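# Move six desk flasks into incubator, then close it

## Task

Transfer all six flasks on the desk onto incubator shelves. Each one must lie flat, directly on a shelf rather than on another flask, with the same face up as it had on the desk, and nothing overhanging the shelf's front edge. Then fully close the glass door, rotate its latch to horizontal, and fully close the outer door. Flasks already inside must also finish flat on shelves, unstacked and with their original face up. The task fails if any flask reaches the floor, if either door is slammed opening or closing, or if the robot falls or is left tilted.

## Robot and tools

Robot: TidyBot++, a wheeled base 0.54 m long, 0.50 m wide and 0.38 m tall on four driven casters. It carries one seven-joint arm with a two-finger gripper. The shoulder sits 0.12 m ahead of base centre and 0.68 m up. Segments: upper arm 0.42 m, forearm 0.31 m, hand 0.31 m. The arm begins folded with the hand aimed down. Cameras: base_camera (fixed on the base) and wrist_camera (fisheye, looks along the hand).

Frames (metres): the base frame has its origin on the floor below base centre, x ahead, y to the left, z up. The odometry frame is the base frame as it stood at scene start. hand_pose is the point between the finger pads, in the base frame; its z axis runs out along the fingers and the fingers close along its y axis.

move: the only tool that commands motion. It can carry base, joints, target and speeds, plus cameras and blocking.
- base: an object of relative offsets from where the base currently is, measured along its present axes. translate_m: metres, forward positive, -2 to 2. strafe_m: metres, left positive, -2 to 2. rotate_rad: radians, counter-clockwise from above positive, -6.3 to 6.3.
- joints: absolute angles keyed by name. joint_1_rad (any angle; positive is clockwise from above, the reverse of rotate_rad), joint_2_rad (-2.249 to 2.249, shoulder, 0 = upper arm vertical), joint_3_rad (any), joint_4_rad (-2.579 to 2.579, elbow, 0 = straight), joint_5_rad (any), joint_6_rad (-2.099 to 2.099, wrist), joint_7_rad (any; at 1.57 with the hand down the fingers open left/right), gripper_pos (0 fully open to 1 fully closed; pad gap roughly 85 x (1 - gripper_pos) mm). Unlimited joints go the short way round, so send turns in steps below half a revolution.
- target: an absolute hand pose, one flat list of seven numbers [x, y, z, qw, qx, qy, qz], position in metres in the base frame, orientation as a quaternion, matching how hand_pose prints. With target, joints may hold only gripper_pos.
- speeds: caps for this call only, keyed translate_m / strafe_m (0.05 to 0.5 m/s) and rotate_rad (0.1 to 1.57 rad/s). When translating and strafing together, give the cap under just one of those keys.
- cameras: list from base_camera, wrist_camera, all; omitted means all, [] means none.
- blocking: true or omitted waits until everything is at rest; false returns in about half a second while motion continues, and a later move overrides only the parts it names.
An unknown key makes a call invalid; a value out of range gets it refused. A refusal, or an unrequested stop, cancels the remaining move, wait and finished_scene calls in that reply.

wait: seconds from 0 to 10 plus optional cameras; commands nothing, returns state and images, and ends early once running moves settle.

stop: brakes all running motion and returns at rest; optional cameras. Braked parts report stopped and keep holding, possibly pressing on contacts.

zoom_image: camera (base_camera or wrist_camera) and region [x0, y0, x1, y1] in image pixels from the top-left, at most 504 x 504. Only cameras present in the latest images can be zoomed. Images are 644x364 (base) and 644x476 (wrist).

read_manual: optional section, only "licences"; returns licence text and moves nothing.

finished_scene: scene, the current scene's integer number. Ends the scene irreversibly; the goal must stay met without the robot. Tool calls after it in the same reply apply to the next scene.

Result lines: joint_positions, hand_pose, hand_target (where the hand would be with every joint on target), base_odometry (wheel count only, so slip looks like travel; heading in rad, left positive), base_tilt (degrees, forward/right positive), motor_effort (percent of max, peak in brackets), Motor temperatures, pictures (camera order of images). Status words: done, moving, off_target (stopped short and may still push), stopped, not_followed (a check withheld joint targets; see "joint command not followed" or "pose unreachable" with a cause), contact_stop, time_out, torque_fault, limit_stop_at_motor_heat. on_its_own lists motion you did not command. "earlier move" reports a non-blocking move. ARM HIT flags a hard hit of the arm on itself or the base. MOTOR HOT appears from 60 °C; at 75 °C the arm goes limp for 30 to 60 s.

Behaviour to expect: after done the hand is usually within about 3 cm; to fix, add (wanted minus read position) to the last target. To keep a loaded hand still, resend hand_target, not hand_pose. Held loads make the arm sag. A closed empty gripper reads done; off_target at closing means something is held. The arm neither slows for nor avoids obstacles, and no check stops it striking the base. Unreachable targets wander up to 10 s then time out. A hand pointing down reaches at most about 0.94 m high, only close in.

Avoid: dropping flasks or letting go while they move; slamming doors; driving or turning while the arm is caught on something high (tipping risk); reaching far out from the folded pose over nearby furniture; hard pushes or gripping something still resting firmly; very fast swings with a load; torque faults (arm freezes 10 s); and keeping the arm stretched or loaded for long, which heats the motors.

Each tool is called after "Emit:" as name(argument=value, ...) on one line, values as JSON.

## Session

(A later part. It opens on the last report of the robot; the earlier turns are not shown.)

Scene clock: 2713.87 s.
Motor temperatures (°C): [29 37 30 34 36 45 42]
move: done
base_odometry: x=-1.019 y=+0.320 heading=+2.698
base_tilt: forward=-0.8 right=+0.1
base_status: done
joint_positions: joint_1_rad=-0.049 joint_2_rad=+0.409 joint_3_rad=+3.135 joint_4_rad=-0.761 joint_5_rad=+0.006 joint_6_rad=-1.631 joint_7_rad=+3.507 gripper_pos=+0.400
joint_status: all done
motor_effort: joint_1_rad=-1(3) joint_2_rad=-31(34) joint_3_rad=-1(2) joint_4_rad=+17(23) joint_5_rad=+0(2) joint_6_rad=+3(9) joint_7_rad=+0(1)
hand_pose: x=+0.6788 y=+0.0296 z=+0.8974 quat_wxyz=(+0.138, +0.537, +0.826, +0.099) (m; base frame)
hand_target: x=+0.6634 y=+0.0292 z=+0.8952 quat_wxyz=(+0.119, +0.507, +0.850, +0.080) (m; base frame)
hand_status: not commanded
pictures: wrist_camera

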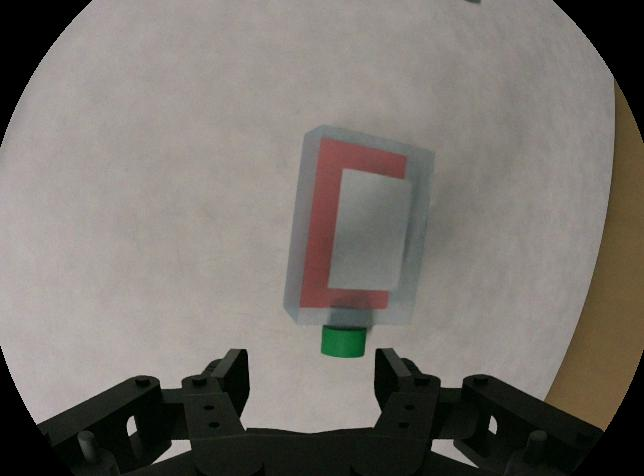

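Emit:
move(base={"translate_m": 0.08, "strafe_m": -0.003}, joints={"joint_1_rad": -0.05, "joint_2_rad": 0.52, "joint_3_rad": 3.14, "joint_4_rad": -0.59, "joint_5_rad": 0, "joint_6_rad": -1.95, "joint_7_rad": 3.352, "gripper_pos": 0.4}, speeds={"translate_m": 0.15}, cameras=["wrist_camera"])

Scene clock: 2761.30 s.
Motor temperatures (°C): [29 37 30 34 36 45 42]
move: done
base_odometry: x=-1.091 y=+0.357 heading=+2.699
base_tilt: forward=-0.8 right=+0.1
base_status: done
joint_positions: joint_1_rad=-0.049 joint_2_rad=+0.526 joint_3_rad=+3.135 joint_4_rad=-0.609 joint_5_rad=+0.006 joint_6_rad=-1.881 joint_7_rad=+3.419 gripper_pos=+0.400
joint_status: all done
motor_effort: joint_1_rad=-1(3) joint_2_rad=-34(39) joint_3_rad=-1(2) joint_4_rad=+16(17) joint_5_rad=-1(2) joint_6_rad=+1(4) joint_7_rad=+0(1)
hand_pose: x=+0.6534 y=+0.0281 z=+0.8698 quat_wxyz=(+0.050, +0.580, +0.812, +0.038) (m; base frame)
hand_target: x=+0.6343 y=+0.0277 z=+0.8765 quat_wxyz=(+0.031, +0.608, +0.793, +0.027) (m; base frame)
hand_status: not commanded
pictures: wrist_camera

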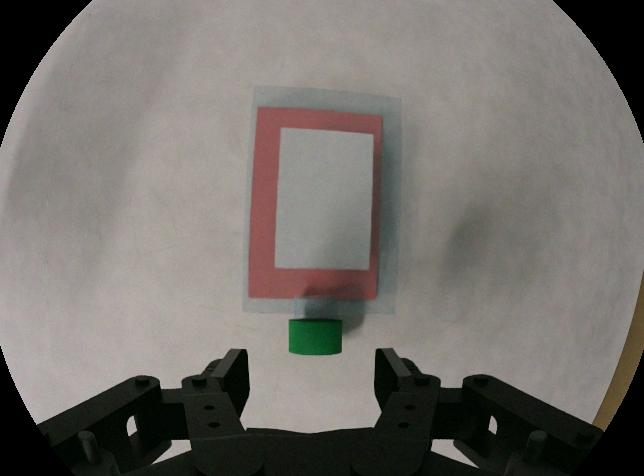

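Emit:
move(base={"translate_m": 0.0106, "strafe_m": 0.0024}, joints={"joint_1_rad": -0.05, "joint_2_rad": 0.548, "joint_3_rad": 3.14, "joint_4_rad": -0.705, "joint_5_rad": 0, "joint_6_rad": -1.80, "joint_7_rad": 3.352, "gripper_pos": 0.4}, speeds={"translate_m": 0.1}, cameras=["wrist_camera"])

Emit:
move(joints={"joint_1_rad": -0.05, "joint_2_rad": 0.551, "joint_3_rad": 3.14, "joint_4_rad": -0.745, "joint_5_rad": 0, "joint_6_rad": -1.765, "joint_7_rad": 3.352, "gripper_pos": 0.4}, cameras=["wrist_camera"])

Scene clock: 2788.80 s.
Motor temperatures (°C): [29 38 30 34 36 45 42]
move: done
base_odometry: x=-1.101 y=+0.359 heading=+2.698
base_tilt: forward=-0.8 right=+0.1
base_status: done
joint_positions: joint_1_rad=-0.049 joint_2_rad=+0.544 joint_3_rad=+3.135 joint_4_rad=-0.700 joint_5_rad=+0.006 joint_6_rad=-1.848 joint_7_rad=+3.419 gripper_pos=+0.400
joint_status: all done
motor_effort: joint_1_rad=-1(3) joint_2_rad=-35(36) joint_3_rad=-1(2) joint_4_rad=+15(17) joint_5_rad=+0(1) joint_6_rad=+1(2) joint_7_rad=+1(1)
hand_pose: x=+0.6491 y=+0.0279 z=+0.8318 quat_wxyz=(+0.020, +0.581, +0.813, +0.014) (m; base frame)
hand_target: x=+0.6636 y=+0.0292 z=+0.8291 quat_wxyz=(+0.033, +0.608, +0.793, +0.029) (m; base frame)
hand_status: not commanded
pictures: wrist_camera

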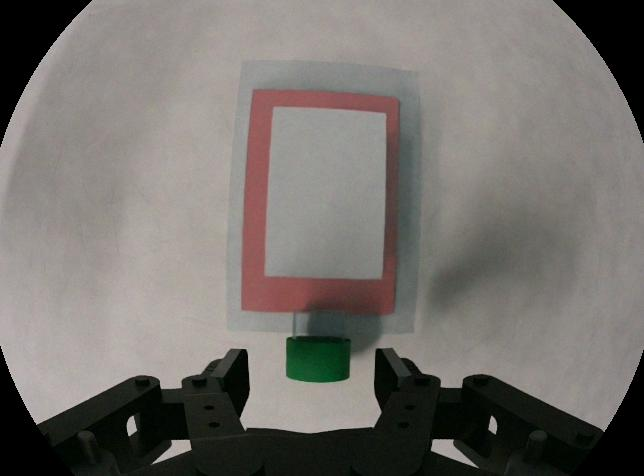

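Scene clock: 2789.53 s.
Motor temperatures (°C): [29 38 30 34 36 45 42]
move: done
base_odometry: x=-1.101 y=+0.359 heading=+2.698
base_tilt: forward=-0.8 right=+0.1
base_status: not commanded
joint_positions: joint_1_rad=-0.049 joint_2_rad=+0.548 joint_3_rad=+3.135 joint_4_rad=-0.740 joint_5_rad=+0.006 joint_6_rad=-1.825 joint_7_rad=+3.419 gripper_pos=+0.400
joint_status: all done
motor_effort: joint_1_rad=-2(3) joint_2_rad=-35(36) joint_3_rad=-1(2) joint_4_rad=+16(17) joint_5_rad=+0(1) joint_6_rad=+1(2) joint_7_rad=+0(2)
hand_pose: x=+0.6481 y=+0.0279 z=+0.8179 quat_wxyz=(+0.012, +0.581, +0.814, +0.008) (m; base frame)
hand_target: x=+0.6661 y=+0.0293 z=+0.8153 quat_wxyz=(+0.030, +0.608, +0.793, +0.026) (m; base frame)
hand_status: not commanded
pictures: wrist_camera

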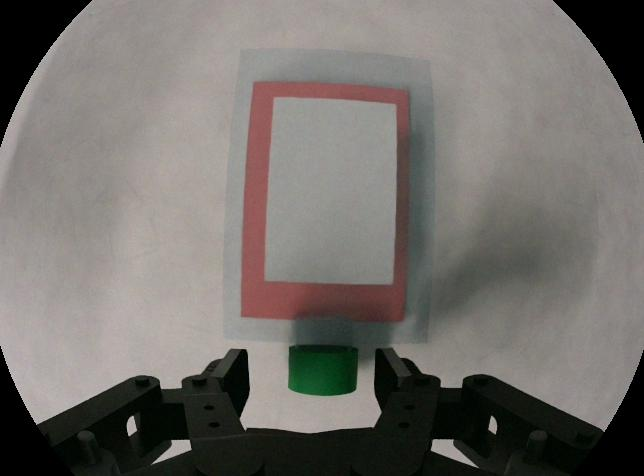

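Emit:
move(base={"translate_m": 0.003, "strafe_m": 0.001}, joints={"joint_1_rad": -0.05, "joint_2_rad": 0.576, "joint_3_rad": 3.14, "joint_4_rad": -0.75, "joint_5_rad": 0, "joint_6_rad": -1.765, "joint_7_rad": 3.32, "gripper_pos": 0.4}, speeds={"translate_m": 0.1}, cameras=["wrist_camera"])

Scene clock: 2815.13 s.
Motor temperatures (°C): [29 38 30 34 36 45 42]
move: done
base_odometry: x=-1.105 y=+0.360 heading=+2.698
base_tilt: forward=-0.8 right=+0.1
base_status: done
joint_positions: joint_1_rad=-0.049 joint_2_rad=+0.569 joint_3_rad=+3.135 joint_4_rad=-0.744 joint_5_rad=+0.006 joint_6_rad=-1.825 joint_7_rad=+3.391 gripper_pos=+0.400
joint_status: all done
motor_effort: joint_1_rad=+0(4) joint_2_rad=-35(38) joint_3_rad=-1(2) joint_4_rad=+15(17) joint_5_rad=+0(1) joint_6_rad=+0(1) joint_7_rad=+0(1)
hand_pose: x=+0.6501 y=+0.0280 z=+0.8051 quat_wxyz=(+0.002, +0.593, +0.806, +0.000) (m; base frame)
hand_target: x=+0.6681 y=+0.0294 z=+0.8000 quat_wxyz=(+0.019, +0.621, +0.783, +0.017) (m; base frame)
hand_status: not commanded
pictures: wrist_camera

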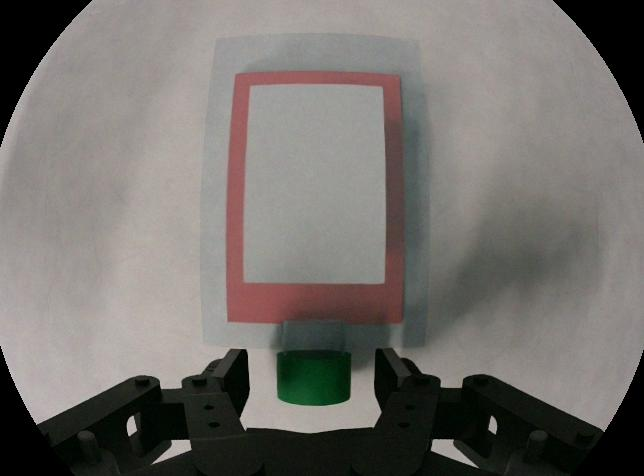

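Emit:
move(joints={"gripper_pos": 0.82}, cameras=[])

Emit:
move(joints={"joint_1_rad": -0.05, "joint_2_rad": 0.53, "joint_3_rad": 3.14, "joint_4_rad": -0.62, "joint_5_rad": 0, "joint_6_rad": -1.95, "joint_7_rad": 3.32, "gripper_pos": 0.88}, cameras=["wrist_camera"])

Scene clock: 2825.23 s.
Motor temperatures (°C): [29 38 30 34 36 45 42]
move: off_target
base_odometry: x=-1.105 y=+0.360 heading=+2.698
base_tilt: forward=-0.8 right=+0.1
base_status: not commanded
joint_positions: joint_1_rad=-0.049 joint_2_rad=+0.568 joint_3_rad=+3.135 joint_4_rad=-0.744 joint_5_rad=+0.006 joint_6_rad=-1.825 joint_7_rad=+3.391 gripper_pos=+0.697
joint_status: gripper_pos off_target (ended at +0.697, target +0.820)
motor_effort: joint_1_rad=-1(1) joint_2_rad=-34(36) joint_3_rad=-1(1) joint_4_rad=+14(16) joint_5_rad=+0(1) joint_6_rad=+0(1) joint_7_rad=+1(1)
hand_pose: x=+0.6500 y=+0.0280 z=+0.8058 quat_wxyz=(+0.003, +0.593, +0.806, +0.001) (m; base frame)
hand_target: x=+0.6681 y=+0.0294 z=+0.8000 quat_wxyz=(+0.019, +0.621, +0.783, +0.017) (m; base frame)
hand_status: not commanded
pictures: none
No camera images: "cameras" was empty.

Scene clock: 2826.33 s.
Motor temperatures (°C): [29 38 30 34 36 45 42]
move: off_target
base_odometry: x=-1.105 y=+0.360 heading=+2.698
base_tilt: forward=-0.8 right=+0.1
base_status: not commanded
joint_positions: joint_1_rad=-0.049 joint_2_rad=+0.540 joint_3_rad=+3.135 joint_4_rad=-0.638 joint_5_rad=+0.006 joint_6_rad=-1.894 joint_7_rad=+3.391 gripper_pos=+0.697
joint_status: gripper_pos off_target (ended at +0.697, target +0.880); the others done
motor_effort: joint_1_rad=-1(3) joint_2_rad=-35(38) joint_3_rad=-1(2) joint_4_rad=+16(17) joint_5_rad=+0(2) joint_6_rad=+1(1) joint_7_rad=+0(1)
hand_pose: x=+0.6464 y=+0.0277 z=+0.8524 quat_wxyz=(+0.027, +0.592, +0.805, +0.021) (m; base frame)
hand_target: x=+0.6308 y=+0.0275 z=+0.8622 quat_wxyz=(+0.015, +0.621, +0.783, +0.014) (m; base frame)
hand_status: not commanded
pictures: wrist_camera

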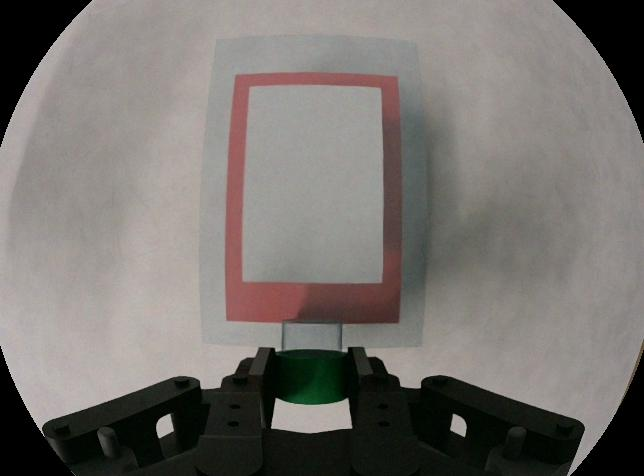

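Emit:
move(base={"translate_m": -0.255}, joints={"joint_1_rad": -0.05, "joint_2_rad": 0.45, "joint_3_rad": 3.14, "joint_4_rad": -0.66, "joint_5_rad": 0, "joint_6_rad": -1.96, "joint_7_rad": 1.55, "gripper_pos": 0.88}, speeds={"translate_m": 0.2}, cameras=["wrist_camera"])

Scene clock: 2836.73 s.
Motor temperatures (°C): [29 38 30 34 36 45 42]
move: off_target
base_odometry: x=-0.874 y=+0.250 heading=+2.698
base_tilt: forward=-0.8 right=+0.1
base_status: done
joint_positions: joint_1_rad=-0.049 joint_2_rad=+0.457 joint_3_rad=+3.135 joint_4_rad=-0.654 joint_5_rad=+0.006 joint_6_rad=-1.900 joint_7_rad=+1.627 gripper_pos=+0.697
joint_status: gripper_pos off_target (ended at +0.697, target +0.880); the others done
motor_effort: joint_1_rad=-1(3) joint_2_rad=-32(40) joint_3_rad=+0(2) joint_4_rad=+16(17) joint_5_rad=+0(2) joint_6_rad=+2(3) joint_7_rad=+1(1)
hand_pose: x=+0.6262 y=+0.0268 z=+0.8901 quat_wxyz=(+0.002, +0.996, +0.054, +0.065) (m; base frame)
hand_target: x=+0.6051 y=+0.0262 z=+0.8900 quat_wxyz=(-0.002, +0.999, +0.015, +0.036) (m; base frame)
hand_status: not commanded
pictures: wrist_camera

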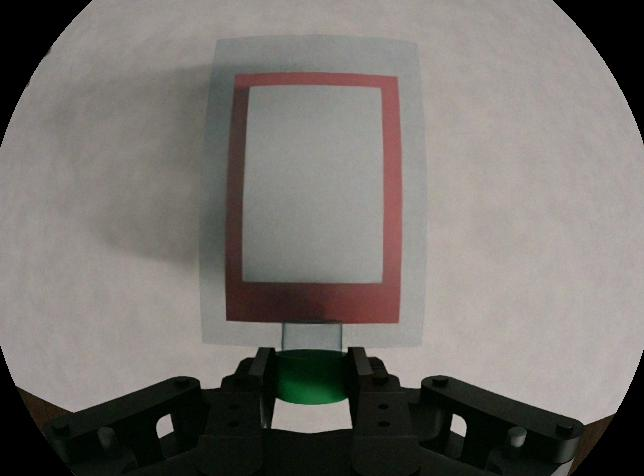

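Emit:
move(joints={"joint_1_rad": -0.05, "joint_2_rad": 0.408, "joint_3_rad": 3.14, "joint_4_rad": -0.89, "joint_5_rad": 0, "joint_6_rad": -1.76, "joint_7_rad": 1.55, "gripper_pos": 0.88}, cameras=[])

Emit:
move(joints={"joint_1_rad": -0.05, "joint_2_rad": 0.395, "joint_3_rad": 3.14, "joint_4_rad": -0.99, "joint_5_rad": 0, "joint_6_rad": -1.69, "joint_7_rad": 1.55, "gripper_pos": 0.88}, cameras=[])

Emit:
move(joints={"joint_1_rad": -0.05, "joint_2_rad": 0.386, "joint_3_rad": 3.14, "joint_4_rad": -1.024, "joint_5_rad": 0, "joint_6_rad": -1.652, "joint_7_rad": 1.55, "gripper_pos": 0.88}, cameras=["wrist_camera"])

Scene clock: 2849.33 s.
Motor temperatures (°C): [29 38 30 34 36 45 42]
move: off_target
base_odometry: x=-0.874 y=+0.250 heading=+2.698
base_tilt: forward=-0.8 right=+0.1
base_status: not commanded
joint_positions: joint_1_rad=-0.049 joint_2_rad=+0.431 joint_3_rad=+3.135 joint_4_rad=-0.885 joint_5_rad=+0.006 joint_6_rad=-1.824 joint_7_rad=+1.626 gripper_pos=+0.697
joint_status: gripper_pos off_target (ended at +0.697, target +0.880); the others done
motor_effort: joint_1_rad=+0(2) joint_2_rad=-32(34) joint_3_rad=-1(2) joint_4_rad=+16(17) joint_5_rad=+0(1) joint_6_rad=+1(2) joint_7_rad=+1(1)
hand_pose: x=+0.5986 y=+0.0255 z=+0.8324 quat_wxyz=(+0.002, +0.999, +0.055, +0.001) (m; base frame)
hand_target: x=+0.6139 y=+0.0267 z=+0.8425 quat_wxyz=(-0.002, +0.999, +0.015, +0.042) (m; base frame)
hand_status: not commanded
pictures: none
No camera images: "cameras" was empty.

Scene clock: 2850.40 s.
Motor temperatures (°C): [29 38 30 34 36 45 42]
move: off_target
base_odometry: x=-0.874 y=+0.250 heading=+2.698
base_tilt: forward=-0.8 right=+0.1
base_status: not commanded
joint_positions: joint_1_rad=-0.049 joint_2_rad=+0.414 joint_3_rad=+3.135 joint_4_rad=-0.986 joint_5_rad=+0.006 joint_6_rad=-1.759 joint_7_rad=+1.626 gripper_pos=+0.697
joint_status: gripper_pos off_target (ended at +0.697, target +0.880); the others done
motor_effort: joint_1_rad=-1(3) joint_2_rad=-32(33) joint_3_rad=-1(2) joint_4_rad=+16(18) joint_5_rad=+0(1) joint_6_rad=+0(1) joint_7_rad=+0(2)
hand_pose: x=+0.5920 y=+0.0252 z=+0.8094 quat_wxyz=(+0.002, +0.998, +0.055, -0.008) (m; base frame)
hand_target: x=+0.6098 y=+0.0265 z=+0.8176 quat_wxyz=(-0.002, +0.999, +0.015, +0.033) (m; base frame)
hand_status: not commanded
pictures: none
No camera images: "cameras" was empty.

Scene clock: 2851.30 s.
Motor temperatures (°C): [29 38 30 34 36 45 42]
move: off_target
base_odometry: x=-0.874 y=+0.250 heading=+2.698
base_tilt: forward=-0.8 right=+0.1
base_status: not commanded
joint_positions: joint_1_rad=-0.049 joint_2_rad=+0.399 joint_3_rad=+3.135 joint_4_rad=-1.018 joint_5_rad=+0.006 joint_6_rad=-1.719 joint_7_rad=+1.626 gripper_pos=+0.697
joint_status: gripper_pos off_target (ended at +0.697, target +0.880); the others done
motor_effort: joint_1_rad=+0(2) joint_2_rad=-31(32) joint_3_rad=+0(2) joint_4_rad=+16(17) joint_5_rad=+0(1) joint_6_rad=+0(1) joint_7_rad=+0(1)
hand_pose: x=+0.5942 y=+0.0253 z=+0.8062 quat_wxyz=(+0.002, +0.998, +0.055, +0.003) (m; base frame)
hand_target: x=+0.6117 y=+0.0267 z=+0.8116 quat_wxyz=(-0.002, +0.999, +0.015, +0.040) (m; base frame)
hand_status: not commanded
pictures: wrist_camera

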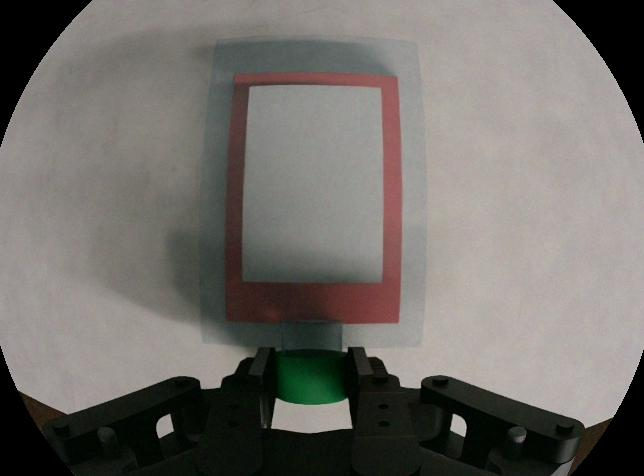

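Emit:
move(joints={"gripper_pos": 0.55}, cameras=[])

Emit:
move(joints={"joint_1_rad": -0.05, "joint_2_rad": 0.117, "joint_3_rad": 3.14, "joint_4_rad": -1.466, "joint_5_rad": 0, "joint_6_rad": -1.128, "joint_7_rad": 1.55, "gripper_pos": 0.55}, cameras=[])

Emit:
move(joints={"joint_1_rad": -0.05, "joint_2_rad": -0.091, "joint_3_rad": 3.14, "joint_4_rad": -1.857, "joint_5_rad": 0, "joint_6_rad": -0.596, "joint_7_rad": 1.55, "gripper_pos": 0.55}, cameras=[])

Emit:
move(joints={"joint_1_rad": -0.05, "joint_2_rad": -0.189, "joint_3_rad": 3.14, "joint_4_rad": -2.224, "joint_5_rad": 0, "joint_6_rad": 0.02, "joint_7_rad": 1.55, "gripper_pos": 0.55}, cameras=["wrist_camera"])

Scene clock: 2869.47 s.
Motor temperatures (°C): [29 38 30 34 36 45 42]
move: done
base_odometry: x=-0.874 y=+0.250 heading=+2.698
base_tilt: forward=-0.8 right=+0.1
base_status: not commanded
joint_positions: joint_1_rad=-0.049 joint_2_rad=+0.399 joint_3_rad=+3.135 joint_4_rad=-1.018 joint_5_rad=+0.006 joint_6_rad=-1.718 joint_7_rad=+1.626 gripper_pos=+0.550
joint_status: all done
motor_effort: joint_1_rad=-1(2) joint_2_rad=-31(31) joint_3_rad=+0(1) joint_4_rad=+16(16) joint_5_rad=+0(1) joint_6_rad=+1(1) joint_7_rad=+1(1)
hand_pose: x=+0.5942 y=+0.0253 z=+0.8062 quat_wxyz=(+0.002, +0.998, +0.055, +0.003) (m; base frame)
hand_target: x=+0.6117 y=+0.0267 z=+0.8116 quat_wxyz=(-0.002, +0.999, +0.015, +0.040) (m; base frame)
hand_status: not commanded
pictures: none
No camera images: "cameras" was empty.

Scene clock: 2871.43 s.
Motor temperatures (°C): [29 38 30 34 36 45 42]
move: done
base_odometry: x=-0.874 y=+0.250 heading=+2.698
base_tilt: forward=-0.8 right=+0.1
base_status: not commanded
joint_positions: joint_1_rad=-0.049 joint_2_rad=+0.132 joint_3_rad=+3.135 joint_4_rad=-1.457 joint_5_rad=+0.006 joint_6_rad=-1.199 joint_7_rad=+1.626 gripper_pos=+0.550
joint_status: all done
motor_effort: joint_1_rad=-1(3) joint_2_rad=-23(31) joint_3_rad=+0(2) joint_4_rad=+18(19) joint_5_rad=+0(1) joint_6_rad=+3(4) joint_7_rad=+0(1)
hand_pose: x=+0.5956 y=+0.0259 z=+0.8009 quat_wxyz=(+0.003, +0.983, +0.055, +0.176) (m; base frame)
hand_target: x=+0.6117 y=+0.0268 z=+0.8130 quat_wxyz=(-0.008, +0.977, +0.015, +0.214) (m; base frame)
hand_status: not commanded
pictures: none
No camera images: "cameras" was empty.

Scene clock: 2873.37 s.
Motor temperatures (°C): [29 38 30 34 36 45 42]
move: done
base_odometry: x=-0.874 y=+0.250 heading=+2.698
base_tilt: forward=-0.8 right=+0.2
base_status: not commanded
joint_positions: joint_1_rad=-0.049 joint_2_rad=-0.075 joint_3_rad=+3.135 joint_4_rad=-1.849 joint_5_rad=+0.006 joint_6_rad=-0.666 joint_7_rad=+1.626 gripper_pos=+0.550
joint_status: all done
motor_effort: joint_1_rad=-1(3) joint_2_rad=-17(24) joint_3_rad=-1(2) joint_4_rad=+20(20) joint_5_rad=+0(1) joint_6_rad=+6(7) joint_7_rad=+1(1)
hand_pose: x=+0.5955 y=+0.0268 z=+0.8003 quat_wxyz=(+0.003, +0.937, +0.054, +0.344) (m; base frame)
hand_target: x=+0.6073 y=+0.0266 z=+0.8185 quat_wxyz=(-0.014, +0.925, +0.014, +0.380) (m; base frame)
hand_status: not commanded
pictures: none
No camera images: "cameras" was empty.

Scene clock: 2875.27 s.
Motor temperatures (°C): [29 38 30 34 36 45 42]
move: done
base_odometry: x=-0.874 y=+0.250 heading=+2.698
base_tilt: forward=-0.8 right=+0.2
base_status: not commanded
joint_positions: joint_1_rad=-0.049 joint_2_rad=-0.171 joint_3_rad=+3.135 joint_4_rad=-2.216 joint_5_rad=+0.006 joint_6_rad=-0.050 joint_7_rad=+1.626 gripper_pos=+0.550
joint_status: all done
motor_effort: joint_1_rad=-1(2) joint_2_rad=-13(18) joint_3_rad=+0(1) joint_4_rad=+19(21) joint_5_rad=+0(1) joint_6_rad=+8(8) joint_7_rad=+0(2)
hand_pose: x=+0.5955 y=+0.0279 z=+0.7970 quat_wxyz=(+0.002, +0.865, +0.051, +0.500) (m; base frame)
hand_target: x=+0.6014 y=+0.0263 z=+0.8206 quat_wxyz=(-0.019, +0.845, +0.013, +0.534) (m; base frame)
hand_status: not commanded
pictures: wrist_camera

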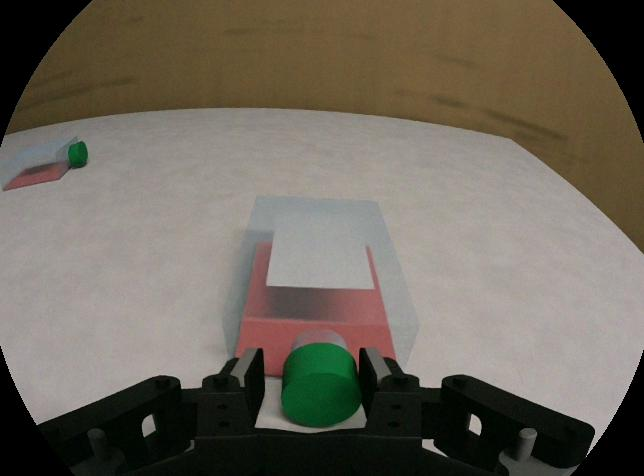

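Emit:
move(joints={"gripper_pos": 0.82}, cameras=[])

Emit:
move(joints={"joint_1_rad": -0.05, "joint_2_rad": -0.228, "joint_3_rad": 3.14, "joint_4_rad": -2.108, "joint_5_rad": 0, "joint_6_rad": -0.255, "joint_7_rad": 1.55, "gripper_pos": 0.88}, cameras=["wrist_camera"])

Emit:
move(base={"translate_m": -0.3}, joints={"joint_1_rad": -0.05, "joint_2_rad": -0.459, "joint_3_rad": 3.14, "joint_4_rad": -2.075, "joint_5_rad": 0, "joint_6_rad": -0.52, "joint_7_rad": 1.55, "gripper_pos": 0.88}, speeds={"translate_m": 0.25}, cameras=[])

Scene clock: 2885.50 s.
Motor temperatures (°C): [29 38 30 34 36 45 42]
move: off_target
base_odometry: x=-0.874 y=+0.250 heading=+2.698
base_tilt: forward=-0.8 right=+0.1
base_status: not commanded
joint_positions: joint_1_rad=-0.049 joint_2_rad=-0.172 joint_3_rad=+3.135 joint_4_rad=-2.217 joint_5_rad=+0.006 joint_6_rad=-0.047 joint_7_rad=+1.626 gripper_pos=+0.688
joint_status: gripper_pos off_target (ended at +0.688, target +0.820)
motor_effort: joint_1_rad=-1(2) joint_2_rad=-13(14) joint_3_rad=+0(0) joint_4_rad=+19(20) joint_5_rad=+0(0) joint_6_rad=+8(8) joint_7_rad=+0(1)
hand_pose: x=+0.5958 y=+0.0280 z=+0.7979 quat_wxyz=(+0.002, +0.864, +0.051, +0.501) (m; base frame)
hand_target: x=+0.6014 y=+0.0263 z=+0.8206 quat_wxyz=(-0.019, +0.845, +0.013, +0.534) (m; base frame)
hand_status: not commanded
pictures: none
No camera images: "cameras" was empty.

Scene clock: 2886.50 s.
Motor temperatures (°C): [29 38 30 34 36 45 42]
move: off_target
base_odometry: x=-0.874 y=+0.250 heading=+2.698
base_tilt: forward=-0.8 right=+0.1
base_status: not commanded
joint_positions: joint_1_rad=-0.049 joint_2_rad=-0.211 joint_3_rad=+3.135 joint_4_rad=-2.128 joint_5_rad=+0.006 joint_6_rad=-0.199 joint_7_rad=+1.626 gripper_pos=+0.688
joint_status: gripper_pos off_target (ended at +0.688, target +0.880); the others done
motor_effort: joint_1_rad=-1(3) joint_2_rad=-12(15) joint_3_rad=+0(2) joint_4_rad=+21(21) joint_5_rad=+0(1) joint_6_rad=+8(9) joint_7_rad=+0(1)
hand_pose: x=+0.5918 y=+0.0275 z=+0.8247 quat_wxyz=(+0.003, +0.870, +0.051, +0.490) (m; base frame)
hand_target: x=+0.5857 y=+0.0255 z=+0.8296 quat_wxyz=(-0.017, +0.876, +0.014, +0.482) (m; base frame)
hand_status: not commanded
pictures: wrist_camera

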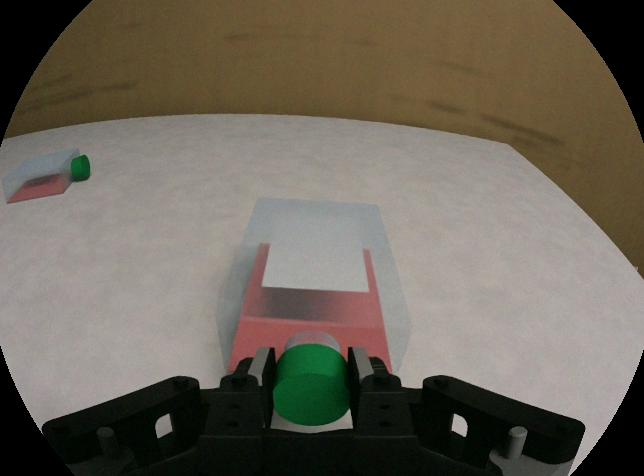

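Scene clock: 2888.53 s.
Motor temperatures (°C): [29 38 30 34 36 45 42]
move: off_target
base_odometry: x=-0.603 y=+0.121 heading=+2.698
base_tilt: forward=-0.8 right=+0.1
base_status: done
joint_positions: joint_1_rad=-0.049 joint_2_rad=-0.455 joint_3_rad=+3.135 joint_4_rad=-2.098 joint_5_rad=+0.006 joint_6_rad=-0.459 joint_7_rad=+1.626 gripper_pos=+0.688
joint_status: gripper_pos off_target (ended at +0.688, target +0.880); the others done
motor_effort: joint_1_rad=-1(2) joint_2_rad=-5(17) joint_3_rad=+0(2) joint_4_rad=+22(23) joint_5_rad=+0(1) joint_6_rad=+8(9) joint_7_rad=+1(1)
hand_pose: x=+0.5153 y=+0.0229 z=+0.8796 quat_wxyz=(+0.004, +0.866, +0.050, +0.497) (m; base frame)
hand_target: x=+0.5089 y=+0.0216 z=+0.8781 quat_wxyz=(-0.017, +0.876, +0.014, +0.482) (m; base frame)
hand_status: not commanded
pictures: none
No camera images: "cameras" was empty.

Emit:
move(base={"translate_m": -0.684, "strafe_m": -0.469, "rotate_rad": -1.621}, speeds={"translate_m": 0.3, "rotate_rad": 1.0}, cameras=["wrist_camera"])

Scene clock: 2972.27 s.
Motor temperatures (°C): [29 37 30 34 36 45 42]
move: done
base_odometry: x=+0.216 y=+0.251 heading=+1.076
base_tilt: forward=-0.8 right=+0.1
base_status: done
joint_positions: joint_1_rad=-0.049 joint_2_rad=-0.455 joint_3_rad=+3.135 joint_4_rad=-2.098 joint_5_rad=+0.006 joint_6_rad=-0.459 joint_7_rad=+1.626 gripper_pos=+0.688
joint_status: not commanded
motor_effort: joint_1_rad=-1(2) joint_2_rad=-5(8) joint_3_rad=+0(2) joint_4_rad=+22(22) joint_5_rad=+0(1) joint_6_rad=+9(9) joint_7_rad=+0(1)
hand_pose: x=+0.5154 y=+0.0229 z=+0.8794 quat_wxyz=(+0.004, +0.866, +0.050, +0.497) (m; base frame)
hand_target: x=+0.5089 y=+0.0216 z=+0.8781 quat_wxyz=(-0.017, +0.876, +0.014, +0.482) (m; base frame)
hand_status: not commanded
pictures: wrist_camera

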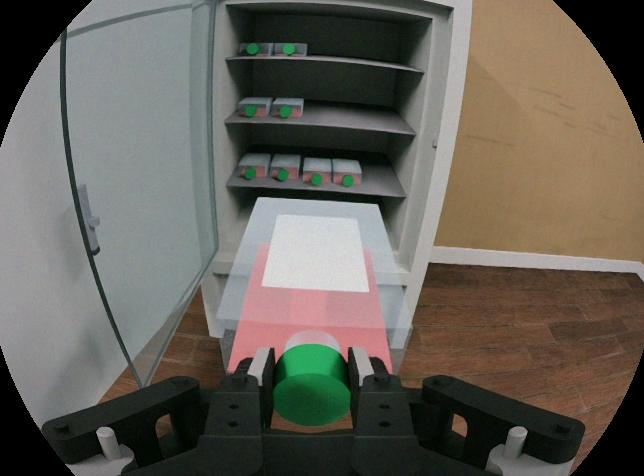

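Emit:
move(base={"translate_m": 0.5, "strafe_m": 0.0255}, joints={"joint_1_rad": -0.05, "joint_2_rad": -0.192, "joint_3_rad": 3.14, "joint_4_rad": -2.065, "joint_5_rad": 0, "joint_6_rad": -0.163, "joint_7_rad": 1.55, "gripper_pos": 0.88}, speeds={"translate_m": 0.25}, cameras=["wrist_camera"])

Scene clock: 2982.77 s.
Motor temperatures (°C): [29 37 30 34 36 45 42]
move: off_target
base_odometry: x=+0.431 y=+0.704 heading=+1.076
base_tilt: forward=-0.8 right=+0.1
base_status: done
joint_positions: joint_1_rad=-0.049 joint_2_rad=-0.189 joint_3_rad=+3.135 joint_4_rad=-2.087 joint_5_rad=+0.006 joint_6_rad=-0.233 joint_7_rad=+1.626 gripper_pos=+0.688
joint_status: gripper_pos off_target (ended at +0.688, target +0.880); the others done
motor_effort: joint_1_rad=-1(2) joint_2_rad=-14(16) joint_3_rad=+0(2) joint_4_rad=+21(23) joint_5_rad=+0(1) joint_6_rad=+8(9) joint_7_rad=+1(1)
hand_pose: x=+0.6004 y=+0.0279 z=+0.8287 quat_wxyz=(+0.003, +0.873, +0.051, +0.484) (m; base frame)
hand_target: x=+0.6163 y=+0.0271 z=+0.8616 quat_wxyz=(-0.019, +0.851, +0.013, +0.525) (m; base frame)
hand_status: not commanded
pictures: wrist_camera

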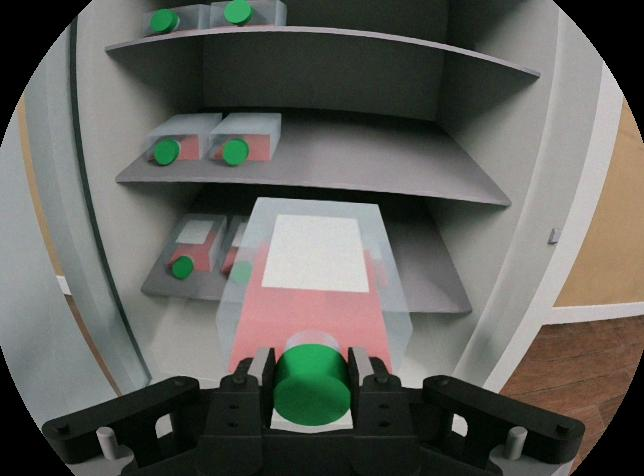

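Emit:
move(base={"translate_m": 0.2, "strafe_m": 0.0102}, joints={"joint_1_rad": -0.05, "joint_2_rad": -0.2, "joint_3_rad": 3.14, "joint_4_rad": -2.035, "joint_5_rad": 0, "joint_6_rad": -0.18, "joint_7_rad": 1.55, "gripper_pos": 0.88}, speeds={"translate_m": 0.15}, cameras=["wrist_camera"])

Scene clock: 3000.30 s.
Motor temperatures (°C): [29 37 30 34 36 45 42]
move: off_target
base_odometry: x=+0.517 y=+0.885 heading=+1.076
base_tilt: forward=-0.8 right=+0.1
base_status: done
joint_positions: joint_1_rad=-0.049 joint_2_rad=-0.192 joint_3_rad=+3.135 joint_4_rad=-2.055 joint_5_rad=+0.006 joint_6_rad=-0.232 joint_7_rad=+1.626 gripper_pos=+0.688
joint_status: gripper_pos off_target (ended at +0.688, target +0.880); the others done
motor_effort: joint_1_rad=-1(3) joint_2_rad=-14(17) joint_3_rad=+0(2) joint_4_rad=+21(23) joint_5_rad=+0(1) joint_6_rad=+8(10) joint_7_rad=+1(1)
hand_pose: x=+0.6082 y=+0.0283 z=+0.8482 quat_wxyz=(+0.003, +0.865, +0.051, +0.500) (m; base frame)
hand_target: x=+0.6192 y=+0.0272 z=+0.8783 quat_wxyz=(-0.019, +0.845, +0.013, +0.534) (m; base frame)
hand_status: not commanded
pictures: wrist_camera

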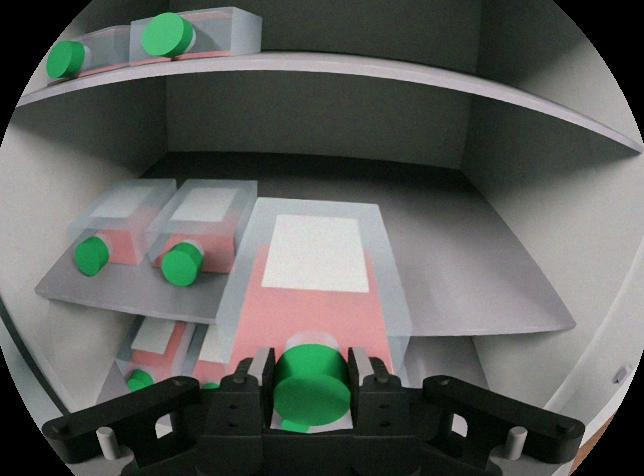

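Emit:
move(base={"translate_m": 0.137, "strafe_m": 0.007}, speeds={"translate_m": 0.1}, cameras=["wrist_camera"])

Scene clock: 3008.13 s.
Motor temperatures (°C): [29 37 30 34 36 45 42]
move: done
base_odometry: x=+0.577 y=+1.009 heading=+1.075
base_tilt: forward=-0.8 right=+0.1
base_status: done
joint_positions: joint_1_rad=-0.049 joint_2_rad=-0.193 joint_3_rad=+3.135 joint_4_rad=-2.055 joint_5_rad=+0.006 joint_6_rad=-0.232 joint_7_rad=+1.626 gripper_pos=+0.688
joint_status: not commanded
motor_effort: joint_1_rad=-1(2) joint_2_rad=-14(16) joint_3_rad=+0(1) joint_4_rad=+21(22) joint_5_rad=+0(1) joint_6_rad=+8(9) joint_7_rad=+0(1)
hand_pose: x=+0.6081 y=+0.0283 z=+0.8491 quat_wxyz=(+0.003, +0.864, +0.051, +0.500) (m; base frame)
hand_target: x=+0.6192 y=+0.0272 z=+0.8783 quat_wxyz=(-0.019, +0.845, +0.013, +0.534) (m; base frame)
hand_status: not commanded
pictures: wrist_camera

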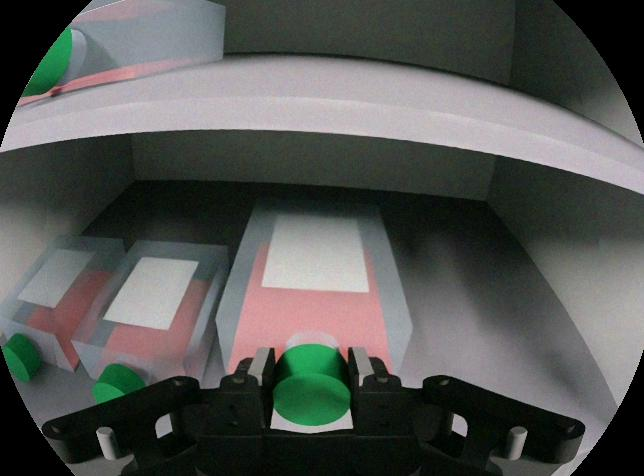

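Emit:
move(base={"strafe_m": 0.008}, joints={"joint_1_rad": -0.05, "joint_2_rad": -0.172, "joint_3_rad": 3.14, "joint_4_rad": -2.115, "joint_5_rad": 0, "joint_6_rad": -0.09, "joint_7_rad": 1.55, "gripper_pos": 0.88}, speeds={"strafe_m": 0.05}, cameras=[])

Emit:
move(joints={"joint_1_rad": -0.05, "joint_2_rad": -0.163, "joint_3_rad": 3.14, "joint_4_rad": -2.145, "joint_5_rad": 0, "joint_6_rad": -0.053, "joint_7_rad": 1.55, "gripper_pos": 0.88}, cameras=["wrist_camera"])

Scene clock: 3026.73 s.
Motor temperatures (°C): [29 37 30 34 36 45 42]
move: off_target
base_odometry: x=+0.570 y=+1.013 heading=+1.075
base_tilt: forward=-0.8 right=+0.1
base_status: done
joint_positions: joint_1_rad=-0.049 joint_2_rad=-0.179 joint_3_rad=+3.135 joint_4_rad=-2.118 joint_5_rad=+0.006 joint_6_rad=-0.159 joint_7_rad=+1.626 gripper_pos=+0.688
joint_status: gripper_pos off_target (ended at +0.688, target +0.880); the others done
motor_effort: joint_1_rad=-1(3) joint_2_rad=-14(15) joint_3_rad=+0(4) joint_4_rad=+20(22) joint_5_rad=+0(1) joint_6_rad=+8(9) joint_7_rad=+1(1)
hand_pose: x=+0.6054 y=+0.0282 z=+0.8260 quat_wxyz=(+0.003, +0.866, +0.051, +0.498) (m; base frame)
hand_target: x=+0.6177 y=+0.0271 z=+0.8432 quat_wxyz=(-0.019, +0.850, +0.013, +0.526) (m; base frame)
hand_status: not commanded
pictures: none
No camera images: "cameras" was empty.

Scene clock: 3027.40 s.
Motor temperatures (°C): [29 37 30 34 36 45 42]
move: off_target
base_odometry: x=+0.570 y=+1.013 heading=+1.075
base_tilt: forward=-0.8 right=+0.1
base_status: not commanded
joint_positions: joint_1_rad=-0.049 joint_2_rad=-0.174 joint_3_rad=+3.135 joint_4_rad=-2.146 joint_5_rad=+0.006 joint_6_rad=-0.120 joint_7_rad=+1.626 gripper_pos=+0.688
joint_status: gripper_pos off_target (ended at +0.688, target +0.880); the others done
motor_effort: joint_1_rad=-1(2) joint_2_rad=-14(15) joint_3_rad=+0(1) joint_4_rad=+20(21) joint_5_rad=+0(1) joint_6_rad=+8(9) joint_7_rad=+1(1)
hand_pose: x=+0.6047 y=+0.0283 z=+0.8184 quat_wxyz=(+0.002, +0.864, +0.051, +0.501) (m; base frame)
hand_target: x=+0.6165 y=+0.0271 z=+0.8320 quat_wxyz=(-0.019, +0.851, +0.013, +0.525) (m; base frame)
hand_status: not commanded
pictures: wrist_camera

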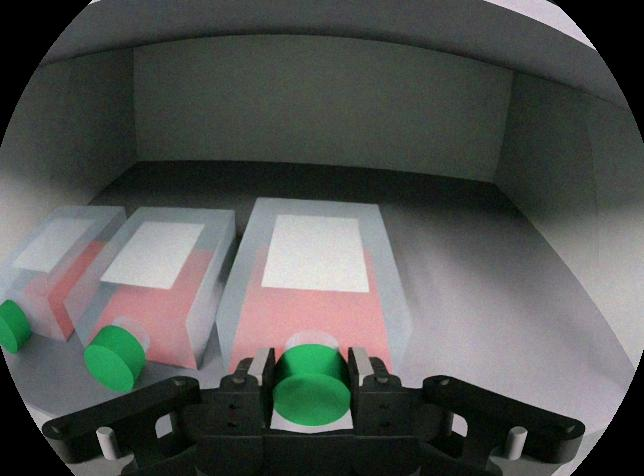

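Emit:
move(joints={"joint_1_rad": -0.05, "joint_2_rad": -0.156, "joint_3_rad": 3.14, "joint_4_rad": -2.165, "joint_5_rad": 0, "joint_6_rad": -0.03, "joint_7_rad": 1.55, "gripper_pos": 0.88}, cameras=[])

Emit:
move(joints={"joint_1_rad": -0.05, "joint_2_rad": -0.15, "joint_3_rad": 3.14, "joint_4_rad": -2.177, "joint_5_rad": 0, "joint_6_rad": -0.015, "joint_7_rad": 1.55, "gripper_pos": 0.88}, cameras=[])

Emit:
move(joints={"joint_1_rad": -0.05, "joint_2_rad": -0.144, "joint_3_rad": 3.14, "joint_4_rad": -2.189, "joint_5_rad": 0, "joint_6_rad": 0.004, "joint_7_rad": 1.55, "gripper_pos": 0.88}, cameras=["wrist_camera"])

Scene clock: 3039.90 s.
Motor temperatures (°C): [29 37 30 34 36 45 42]
move: off_target
base_odometry: x=+0.570 y=+1.013 heading=+1.075
base_tilt: forward=-0.8 right=+0.1
base_status: not commanded
joint_positions: joint_1_rad=-0.049 joint_2_rad=-0.168 joint_3_rad=+3.135 joint_4_rad=-2.165 joint_5_rad=+0.006 joint_6_rad=-0.097 joint_7_rad=+1.626 gripper_pos=+0.688
joint_status: gripper_pos off_target (ended at +0.688, target +0.880); the others done
motor_effort: joint_1_rad=-1(2) joint_2_rad=-14(15) joint_3_rad=+0(2) joint_4_rad=+20(21) joint_5_rad=+0(1) joint_6_rad=+8(9) joint_7_rad=+2(2)
hand_pose: x=+0.6038 y=+0.0283 z=+0.8112 quat_wxyz=(+0.002, +0.864, +0.051, +0.500) (m; base frame)
hand_target: x=+0.6153 y=+0.0270 z=+0.8236 quat_wxyz=(-0.019, +0.852, +0.013, +0.523) (m; base frame)
hand_status: not commanded
pictures: none
No camera images: "cameras" was empty.

Scene clock: 3040.47 s.
Motor temperatures (°C): [29 37 30 34 36 45 42]
move: off_target
base_odometry: x=+0.570 y=+1.013 heading=+1.075
base_tilt: forward=-0.8 right=+0.1
base_status: not commanded
joint_positions: joint_1_rad=-0.049 joint_2_rad=-0.162 joint_3_rad=+3.135 joint_4_rad=-2.175 joint_5_rad=+0.006 joint_6_rad=-0.083 joint_7_rad=+1.626 gripper_pos=+0.688
joint_status: gripper_pos off_target (ended at +0.688, target +0.880); the others done
motor_effort: joint_1_rad=-1(2) joint_2_rad=-14(15) joint_3_rad=+0(0) joint_4_rad=+20(21) joint_5_rad=+0(1) joint_6_rad=+9(9) joint_7_rad=+0(2)
hand_pose: x=+0.6036 y=+0.0283 z=+0.8063 quat_wxyz=(+0.002, +0.865, +0.051, +0.499) (m; base frame)
hand_target: x=+0.6150 y=+0.0270 z=+0.8180 quat_wxyz=(-0.019, +0.853, +0.013, +0.522) (m; base frame)
hand_status: not commanded
pictures: none
No camera images: "cameras" was empty.

Scene clock: 3041.03 s.
Motor temperatures (°C): [29 37 30 34 36 45 42]
move: off_target
base_odometry: x=+0.570 y=+1.013 heading=+1.075
base_tilt: forward=-0.8 right=+0.1
base_status: not commanded
joint_positions: joint_1_rad=-0.049 joint_2_rad=-0.156 joint_3_rad=+3.135 joint_4_rad=-2.187 joint_5_rad=+0.006 joint_6_rad=-0.063 joint_7_rad=+1.626 gripper_pos=+0.688
joint_status: gripper_pos off_target (ended at +0.688, target +0.880); the others done
motor_effort: joint_1_rad=-1(2) joint_2_rad=-14(15) joint_3_rad=+0(1) joint_4_rad=+20(21) joint_5_rad=+0(1) joint_6_rad=+8(9) joint_7_rad=+0(1)
hand_pose: x=+0.6040 y=+0.0283 z=+0.8022 quat_wxyz=(+0.002, +0.864, +0.051, +0.500) (m; base frame)
hand_target: x=+0.6151 y=+0.0270 z=+0.8136 quat_wxyz=(-0.019, +0.852, +0.013, +0.523) (m; base frame)
hand_status: not commanded
pictures: wrist_camera

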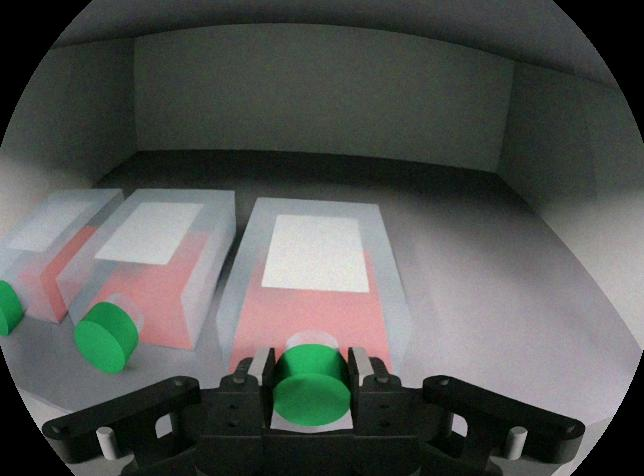

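Emit:
move(joints={"joint_1_rad": -0.05, "joint_2_rad": -0.138, "joint_3_rad": 3.14, "joint_4_rad": -2.199, "joint_5_rad": 0, "joint_6_rad": 0.02, "joint_7_rad": 1.55, "gripper_pos": 0.88}, cameras=[])

Emit:
move(joints={"joint_1_rad": -0.05, "joint_2_rad": -0.132, "joint_3_rad": 3.14, "joint_4_rad": -2.209, "joint_5_rad": 0, "joint_6_rad": 0.036, "joint_7_rad": 1.55, "gripper_pos": 0.88}, cameras=[])

Emit:
move(joints={"joint_1_rad": -0.05, "joint_2_rad": -0.126, "joint_3_rad": 3.14, "joint_4_rad": -2.219, "joint_5_rad": 0, "joint_6_rad": 0.052, "joint_7_rad": 1.55, "gripper_pos": 0.88}, cameras=["wrist_camera"])

Scene clock: 3056.43 s.
Motor temperatures (°C): [29 37 30 34 36 45 42]
move: off_target
base_odometry: x=+0.570 y=+1.013 heading=+1.075
base_tilt: forward=-0.8 right=+0.1
base_status: not commanded
joint_positions: joint_1_rad=-0.049 joint_2_rad=-0.152 joint_3_rad=+3.135 joint_4_rad=-2.196 joint_5_rad=+0.006 joint_6_rad=-0.046 joint_7_rad=+1.626 gripper_pos=+0.688
joint_status: gripper_pos off_target (ended at +0.688, target +0.880); the others done
motor_effort: joint_1_rad=-1(2) joint_2_rad=-14(15) joint_3_rad=+0(1) joint_4_rad=+20(21) joint_5_rad=+0(1) joint_6_rad=+8(9) joint_7_rad=+1(1)
hand_pose: x=+0.6046 y=+0.0284 z=+0.8000 quat_wxyz=(+0.002, +0.863, +0.051, +0.502) (m; base frame)
hand_target: x=+0.6152 y=+0.0270 z=+0.8095 quat_wxyz=(-0.019, +0.852, +0.013, +0.523) (m; base frame)
hand_status: not commanded
pictures: none
No camera images: "cameras" was empty.

Scene clock: 3056.97 s.
Motor temperatures (°C): [29 37 30 34 36 45 42]
move: off_target
base_odometry: x=+0.570 y=+1.013 heading=+1.075
base_tilt: forward=-0.8 right=+0.1
base_status: not commanded
joint_positions: joint_1_rad=-0.049 joint_2_rad=-0.149 joint_3_rad=+3.135 joint_4_rad=-2.203 joint_5_rad=+0.006 joint_6_rad=-0.027 joint_7_rad=+1.626 gripper_pos=+0.688
joint_status: gripper_pos off_target (ended at +0.688, target +0.880); the others done
motor_effort: joint_1_rad=-1(2) joint_2_rad=-14(15) joint_3_rad=+0(1) joint_4_rad=+20(20) joint_5_rad=+0(1) joint_6_rad=+8(9) joint_7_rad=+0(1)
hand_pose: x=+0.6056 y=+0.0285 z=+0.7997 quat_wxyz=(+0.002, +0.861, +0.051, +0.506) (m; base frame)
hand_target: x=+0.6153 y=+0.0270 z=+0.8055 quat_wxyz=(-0.019, +0.852, +0.013, +0.523) (m; base frame)
hand_status: not commanded
pictures: none
No camera images: "cameras" was empty.

Scene clock: 3057.50 s.
Motor temperatures (°C): [29 37 30 34 36 45 42]
move: off_target
base_odometry: x=+0.570 y=+1.013 heading=+1.075
base_tilt: forward=-0.8 right=+0.1
base_status: not commanded
joint_positions: joint_1_rad=-0.049 joint_2_rad=-0.146 joint_3_rad=+3.135 joint_4_rad=-2.210 joint_5_rad=+0.006 joint_6_rad=-0.008 joint_7_rad=+1.626 gripper_pos=+0.688
joint_status: gripper_pos off_target (ended at +0.688, target +0.880); the others done
motor_effort: joint_1_rad=-1(2) joint_2_rad=-13(14) joint_3_rad=+0(1) joint_4_rad=+19(20) joint_5_rad=+0(1) joint_6_rad=+7(8) joint_7_rad=+0(1)
hand_pose: x=+0.6065 y=+0.0286 z=+0.7995 quat_wxyz=(+0.002, +0.859, +0.051, +0.509) (m; base frame)
hand_target: x=+0.6153 y=+0.0270 z=+0.8014 quat_wxyz=(-0.019, +0.852, +0.013, +0.523) (m; base frame)
hand_status: not commanded
pictures: wrist_camera

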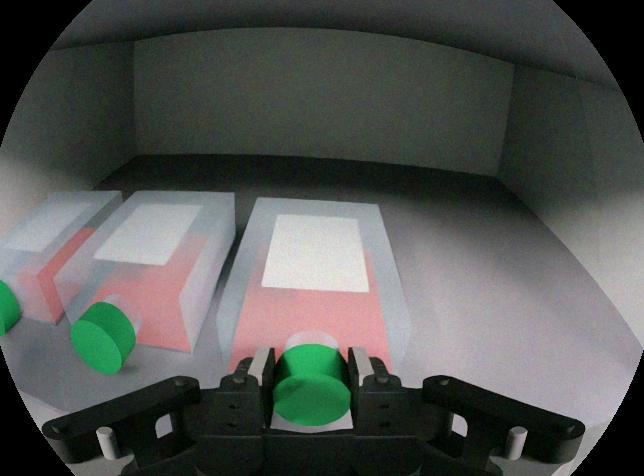

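Emit:
move(joints={"joint_1_rad": -0.05, "joint_2_rad": -0.136, "joint_3_rad": 3.14, "joint_4_rad": -2.203, "joint_5_rad": 0, "joint_6_rad": 0.02, "joint_7_rad": 1.55, "gripper_pos": 0.82}, cameras=[])

Emit:
move(joints={"gripper_pos": 0.5}, cameras=[])

Emit:
move(base={"translate_m": -0.14, "strafe_m": -0.007}, speeds={"translate_m": 0.12}, cameras=["wrist_camera"])

Scene clock: 3067.43 s.
Motor temperatures (°C): [29 37 30 34 36 45 42]
move: off_target
base_odometry: x=+0.570 y=+1.013 heading=+1.075
base_tilt: forward=-0.8 right=+0.1
base_status: not commanded
joint_positions: joint_1_rad=-0.049 joint_2_rad=-0.145 joint_3_rad=+3.135 joint_4_rad=-2.209 joint_5_rad=+0.006 joint_6_rad=-0.008 joint_7_rad=+1.626 gripper_pos=+0.688
joint_status: gripper_pos off_target (ended at +0.688, target +0.820); the others done
motor_effort: joint_1_rad=-1(2) joint_2_rad=-14(16) joint_3_rad=+0(1) joint_4_rad=+18(20) joint_5_rad=+0(1) joint_6_rad=+8(8) joint_7_rad=+0(1)
hand_pose: x=+0.6069 y=+0.0286 z=+0.7996 quat_wxyz=(+0.002, +0.859, +0.051, +0.509) (m; base frame)
hand_target: x=+0.6143 y=+0.0269 z=+0.8063 quat_wxyz=(-0.019, +0.854, +0.013, +0.520) (m; base frame)
hand_status: not commanded
pictures: none
No camera images: "cameras" was empty.

Scene clock: 3068.13 s.
Motor temperatures (°C): [29 37 30 34 36 45 42]
move: done
base_odometry: x=+0.570 y=+1.013 heading=+1.075
base_tilt: forward=-0.8 right=+0.1
base_status: not commanded
joint_positions: joint_1_rad=-0.049 joint_2_rad=-0.145 joint_3_rad=+3.135 joint_4_rad=-2.210 joint_5_rad=+0.006 joint_6_rad=-0.008 joint_7_rad=+1.626 gripper_pos=+0.500
joint_status: all done
motor_effort: joint_1_rad=-1(2) joint_2_rad=-14(14) joint_3_rad=+0(1) joint_4_rad=+19(20) joint_5_rad=+0(1) joint_6_rad=+8(8) joint_7_rad=+1(1)
hand_pose: x=+0.6069 y=+0.0286 z=+0.7995 quat_wxyz=(+0.002, +0.859, +0.051, +0.509) (m; base frame)
hand_target: x=+0.6143 y=+0.0269 z=+0.8063 quat_wxyz=(-0.019, +0.854, +0.013, +0.520) (m; base frame)
hand_status: not commanded
pictures: none
No camera images: "cameras" was empty.

Scene clock: 3069.90 s.
Motor temperatures (°C): [29 37 30 34 36 45 42]
move: done
base_odometry: x=+0.509 y=+0.886 heading=+1.075
base_tilt: forward=-0.8 right=+0.2
base_status: done
joint_positions: joint_1_rad=-0.049 joint_2_rad=-0.140 joint_3_rad=+3.135 joint_4_rad=-2.209 joint_5_rad=+0.006 joint_6_rad=-0.008 joint_7_rad=+1.626 gripper_pos=+0.500
joint_status: not commanded
motor_effort: joint_1_rad=-1(2) joint_2_rad=-14(16) joint_3_rad=+0(1) joint_4_rad=+19(20) joint_5_rad=+0(1) joint_6_rad=+8(8) joint_7_rad=+0(1)
hand_pose: x=+0.6075 y=+0.0286 z=+0.7970 quat_wxyz=(+0.002, +0.860, +0.051, +0.507) (m; base frame)
hand_target: x=+0.6143 y=+0.0269 z=+0.8063 quat_wxyz=(-0.019, +0.854, +0.013, +0.520) (m; base frame)
hand_status: not commanded
pictures: wrist_camera

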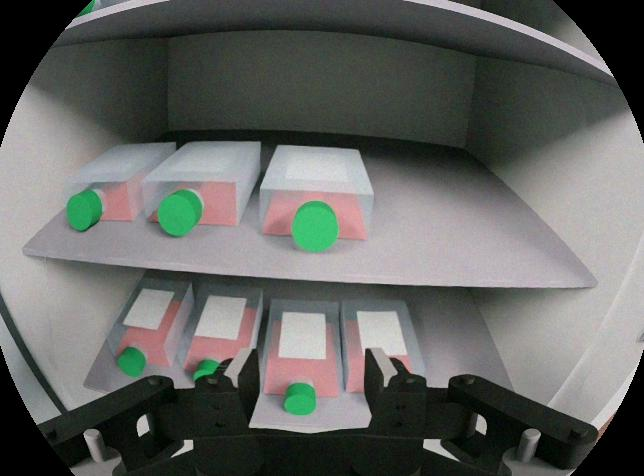

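Emit:
move(base={"translate_m": -0.6, "strafe_m": -0.031}, speeds={"translate_m": 0.4}, cameras=[])

Emit:
move(base={"translate_m": -1.19, "strafe_m": 0.639, "rotate_rad": 1.623}, joints={"joint_1_rad": -0.05, "joint_2_rad": -0.459, "joint_3_rad": 3.14, "joint_4_rad": -2.075, "joint_5_rad": 0, "joint_6_rad": -0.52, "joint_7_rad": 1.70, "gripper_pos": 0.4}, speeds={"translate_m": 0.4, "rotate_rad": 1.0}, cameras=["wrist_camera"])

Scene clock: 3091.50 s.
Motor temperatures (°C): [29 37 30 34 36 45 42]
move: done
base_odometry: x=+0.251 y=+0.343 heading=+1.075
base_tilt: forward=-0.8 right=+0.1
base_status: done
joint_positions: joint_1_rad=-0.049 joint_2_rad=-0.138 joint_3_rad=+3.135 joint_4_rad=-2.209 joint_5_rad=+0.006 joint_6_rad=-0.008 joint_7_rad=+1.626 gripper_pos=+0.500
joint_status: not commanded
motor_effort: joint_1_rad=-1(2) joint_2_rad=-14(16) joint_3_rad=+0(1) joint_4_rad=+19(20) joint_5_rad=+0(1) joint_6_rad=+8(8) joint_7_rad=+1(1)
hand_pose: x=+0.6078 y=+0.0286 z=+0.7960 quat_wxyz=(+0.002, +0.861, +0.051, +0.506) (m; base frame)
hand_target: x=+0.6143 y=+0.0269 z=+0.8063 quat_wxyz=(-0.019, +0.854, +0.013, +0.520) (m; base frame)
hand_status: not commanded
pictures: none
No camera images: "cameras" was empty.

Scene clock: 3095.93 s.
Motor temperatures (°C): [29 36 30 34 36 45 42]
move: done
base_odometry: x=-0.877 y=-0.400 heading=+2.699
base_tilt: forward=-0.8 right=+0.1
base_status: done
joint_positions: joint_1_rad=-0.049 joint_2_rad=-0.450 joint_3_rad=+3.136 joint_4_rad=-2.094 joint_5_rad=+0.006 joint_6_rad=-0.454 joint_7_rad=+1.637 gripper_pos=+0.400
joint_status: all done
motor_effort: joint_1_rad=+0(4) joint_2_rad=-5(18) joint_3_rad=+1(4) joint_4_rad=+21(22) joint_5_rad=+0(1) joint_6_rad=+8(9) joint_7_rad=+0(1)
hand_pose: x=+0.5178 y=+0.0226 z=+0.8813 quat_wxyz=(+0.007, +0.865, +0.055, +0.499) (m; base frame)
hand_target: x=+0.5089 y=+0.0216 z=+0.8781 quat_wxyz=(+0.019, +0.873, +0.079, +0.482) (m; base frame)
hand_status: not commanded
pictures: wrist_camera

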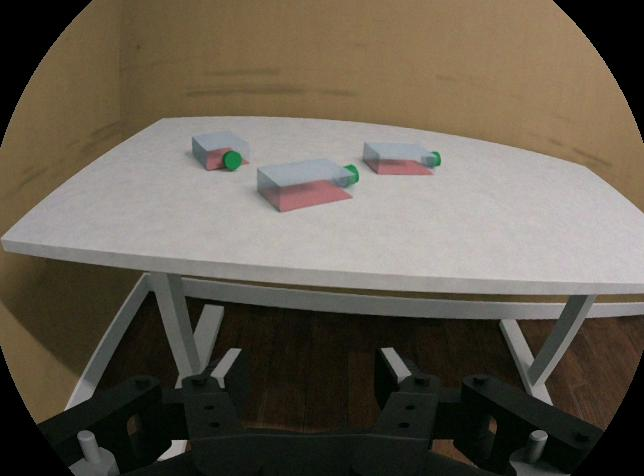

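Emit:
move(base={"translate_m": 0.345, "strafe_m": -0.026}, joints={"joint_1_rad": -0.05, "joint_2_rad": 0.484, "joint_3_rad": 3.14, "joint_4_rad": -0.567, "joint_5_rad": 0, "joint_6_rad": -2.01, "joint_7_rad": 4.058, "gripper_pos": 0.4}, speeds={"translate_m": 0.25}, cameras=["wrist_camera"])

Scene clock: 3119.70 s.
Motor temperatures (°C): [29 36 30 34 36 45 42]
move: done
base_odometry: x=-1.178 y=-0.229 heading=+2.700
base_tilt: forward=-0.8 right=+0.1
base_status: done
joint_positions: joint_1_rad=-0.049 joint_2_rad=+0.474 joint_3_rad=+3.136 joint_4_rad=-0.587 joint_5_rad=+0.006 joint_6_rad=-1.941 joint_7_rad=+3.979 gripper_pos=+0.400
joint_status: all done
motor_effort: joint_1_rad=-1(4) joint_2_rad=-32(33) joint_3_rad=-1(2) joint_4_rad=+14(23) joint_5_rad=+0(1) joint_6_rad=+1(9) joint_7_rad=+0(2)
hand_pose: x=+0.6279 y=+0.0265 z=+0.9016 quat_wxyz=(+0.065, +0.334, +0.940, +0.025) (m; base frame)
hand_target: x=+0.6120 y=+0.0266 z=+0.9001 quat_wxyz=(+0.038, +0.297, +0.954, +0.014) (m; base frame)
hand_status: not commanded
pictures: wrist_camera

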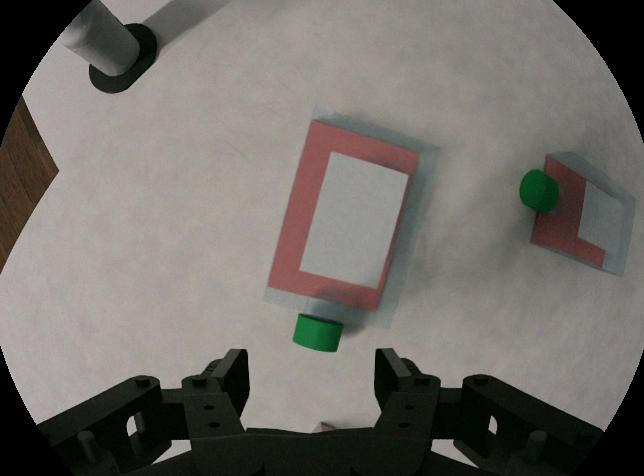

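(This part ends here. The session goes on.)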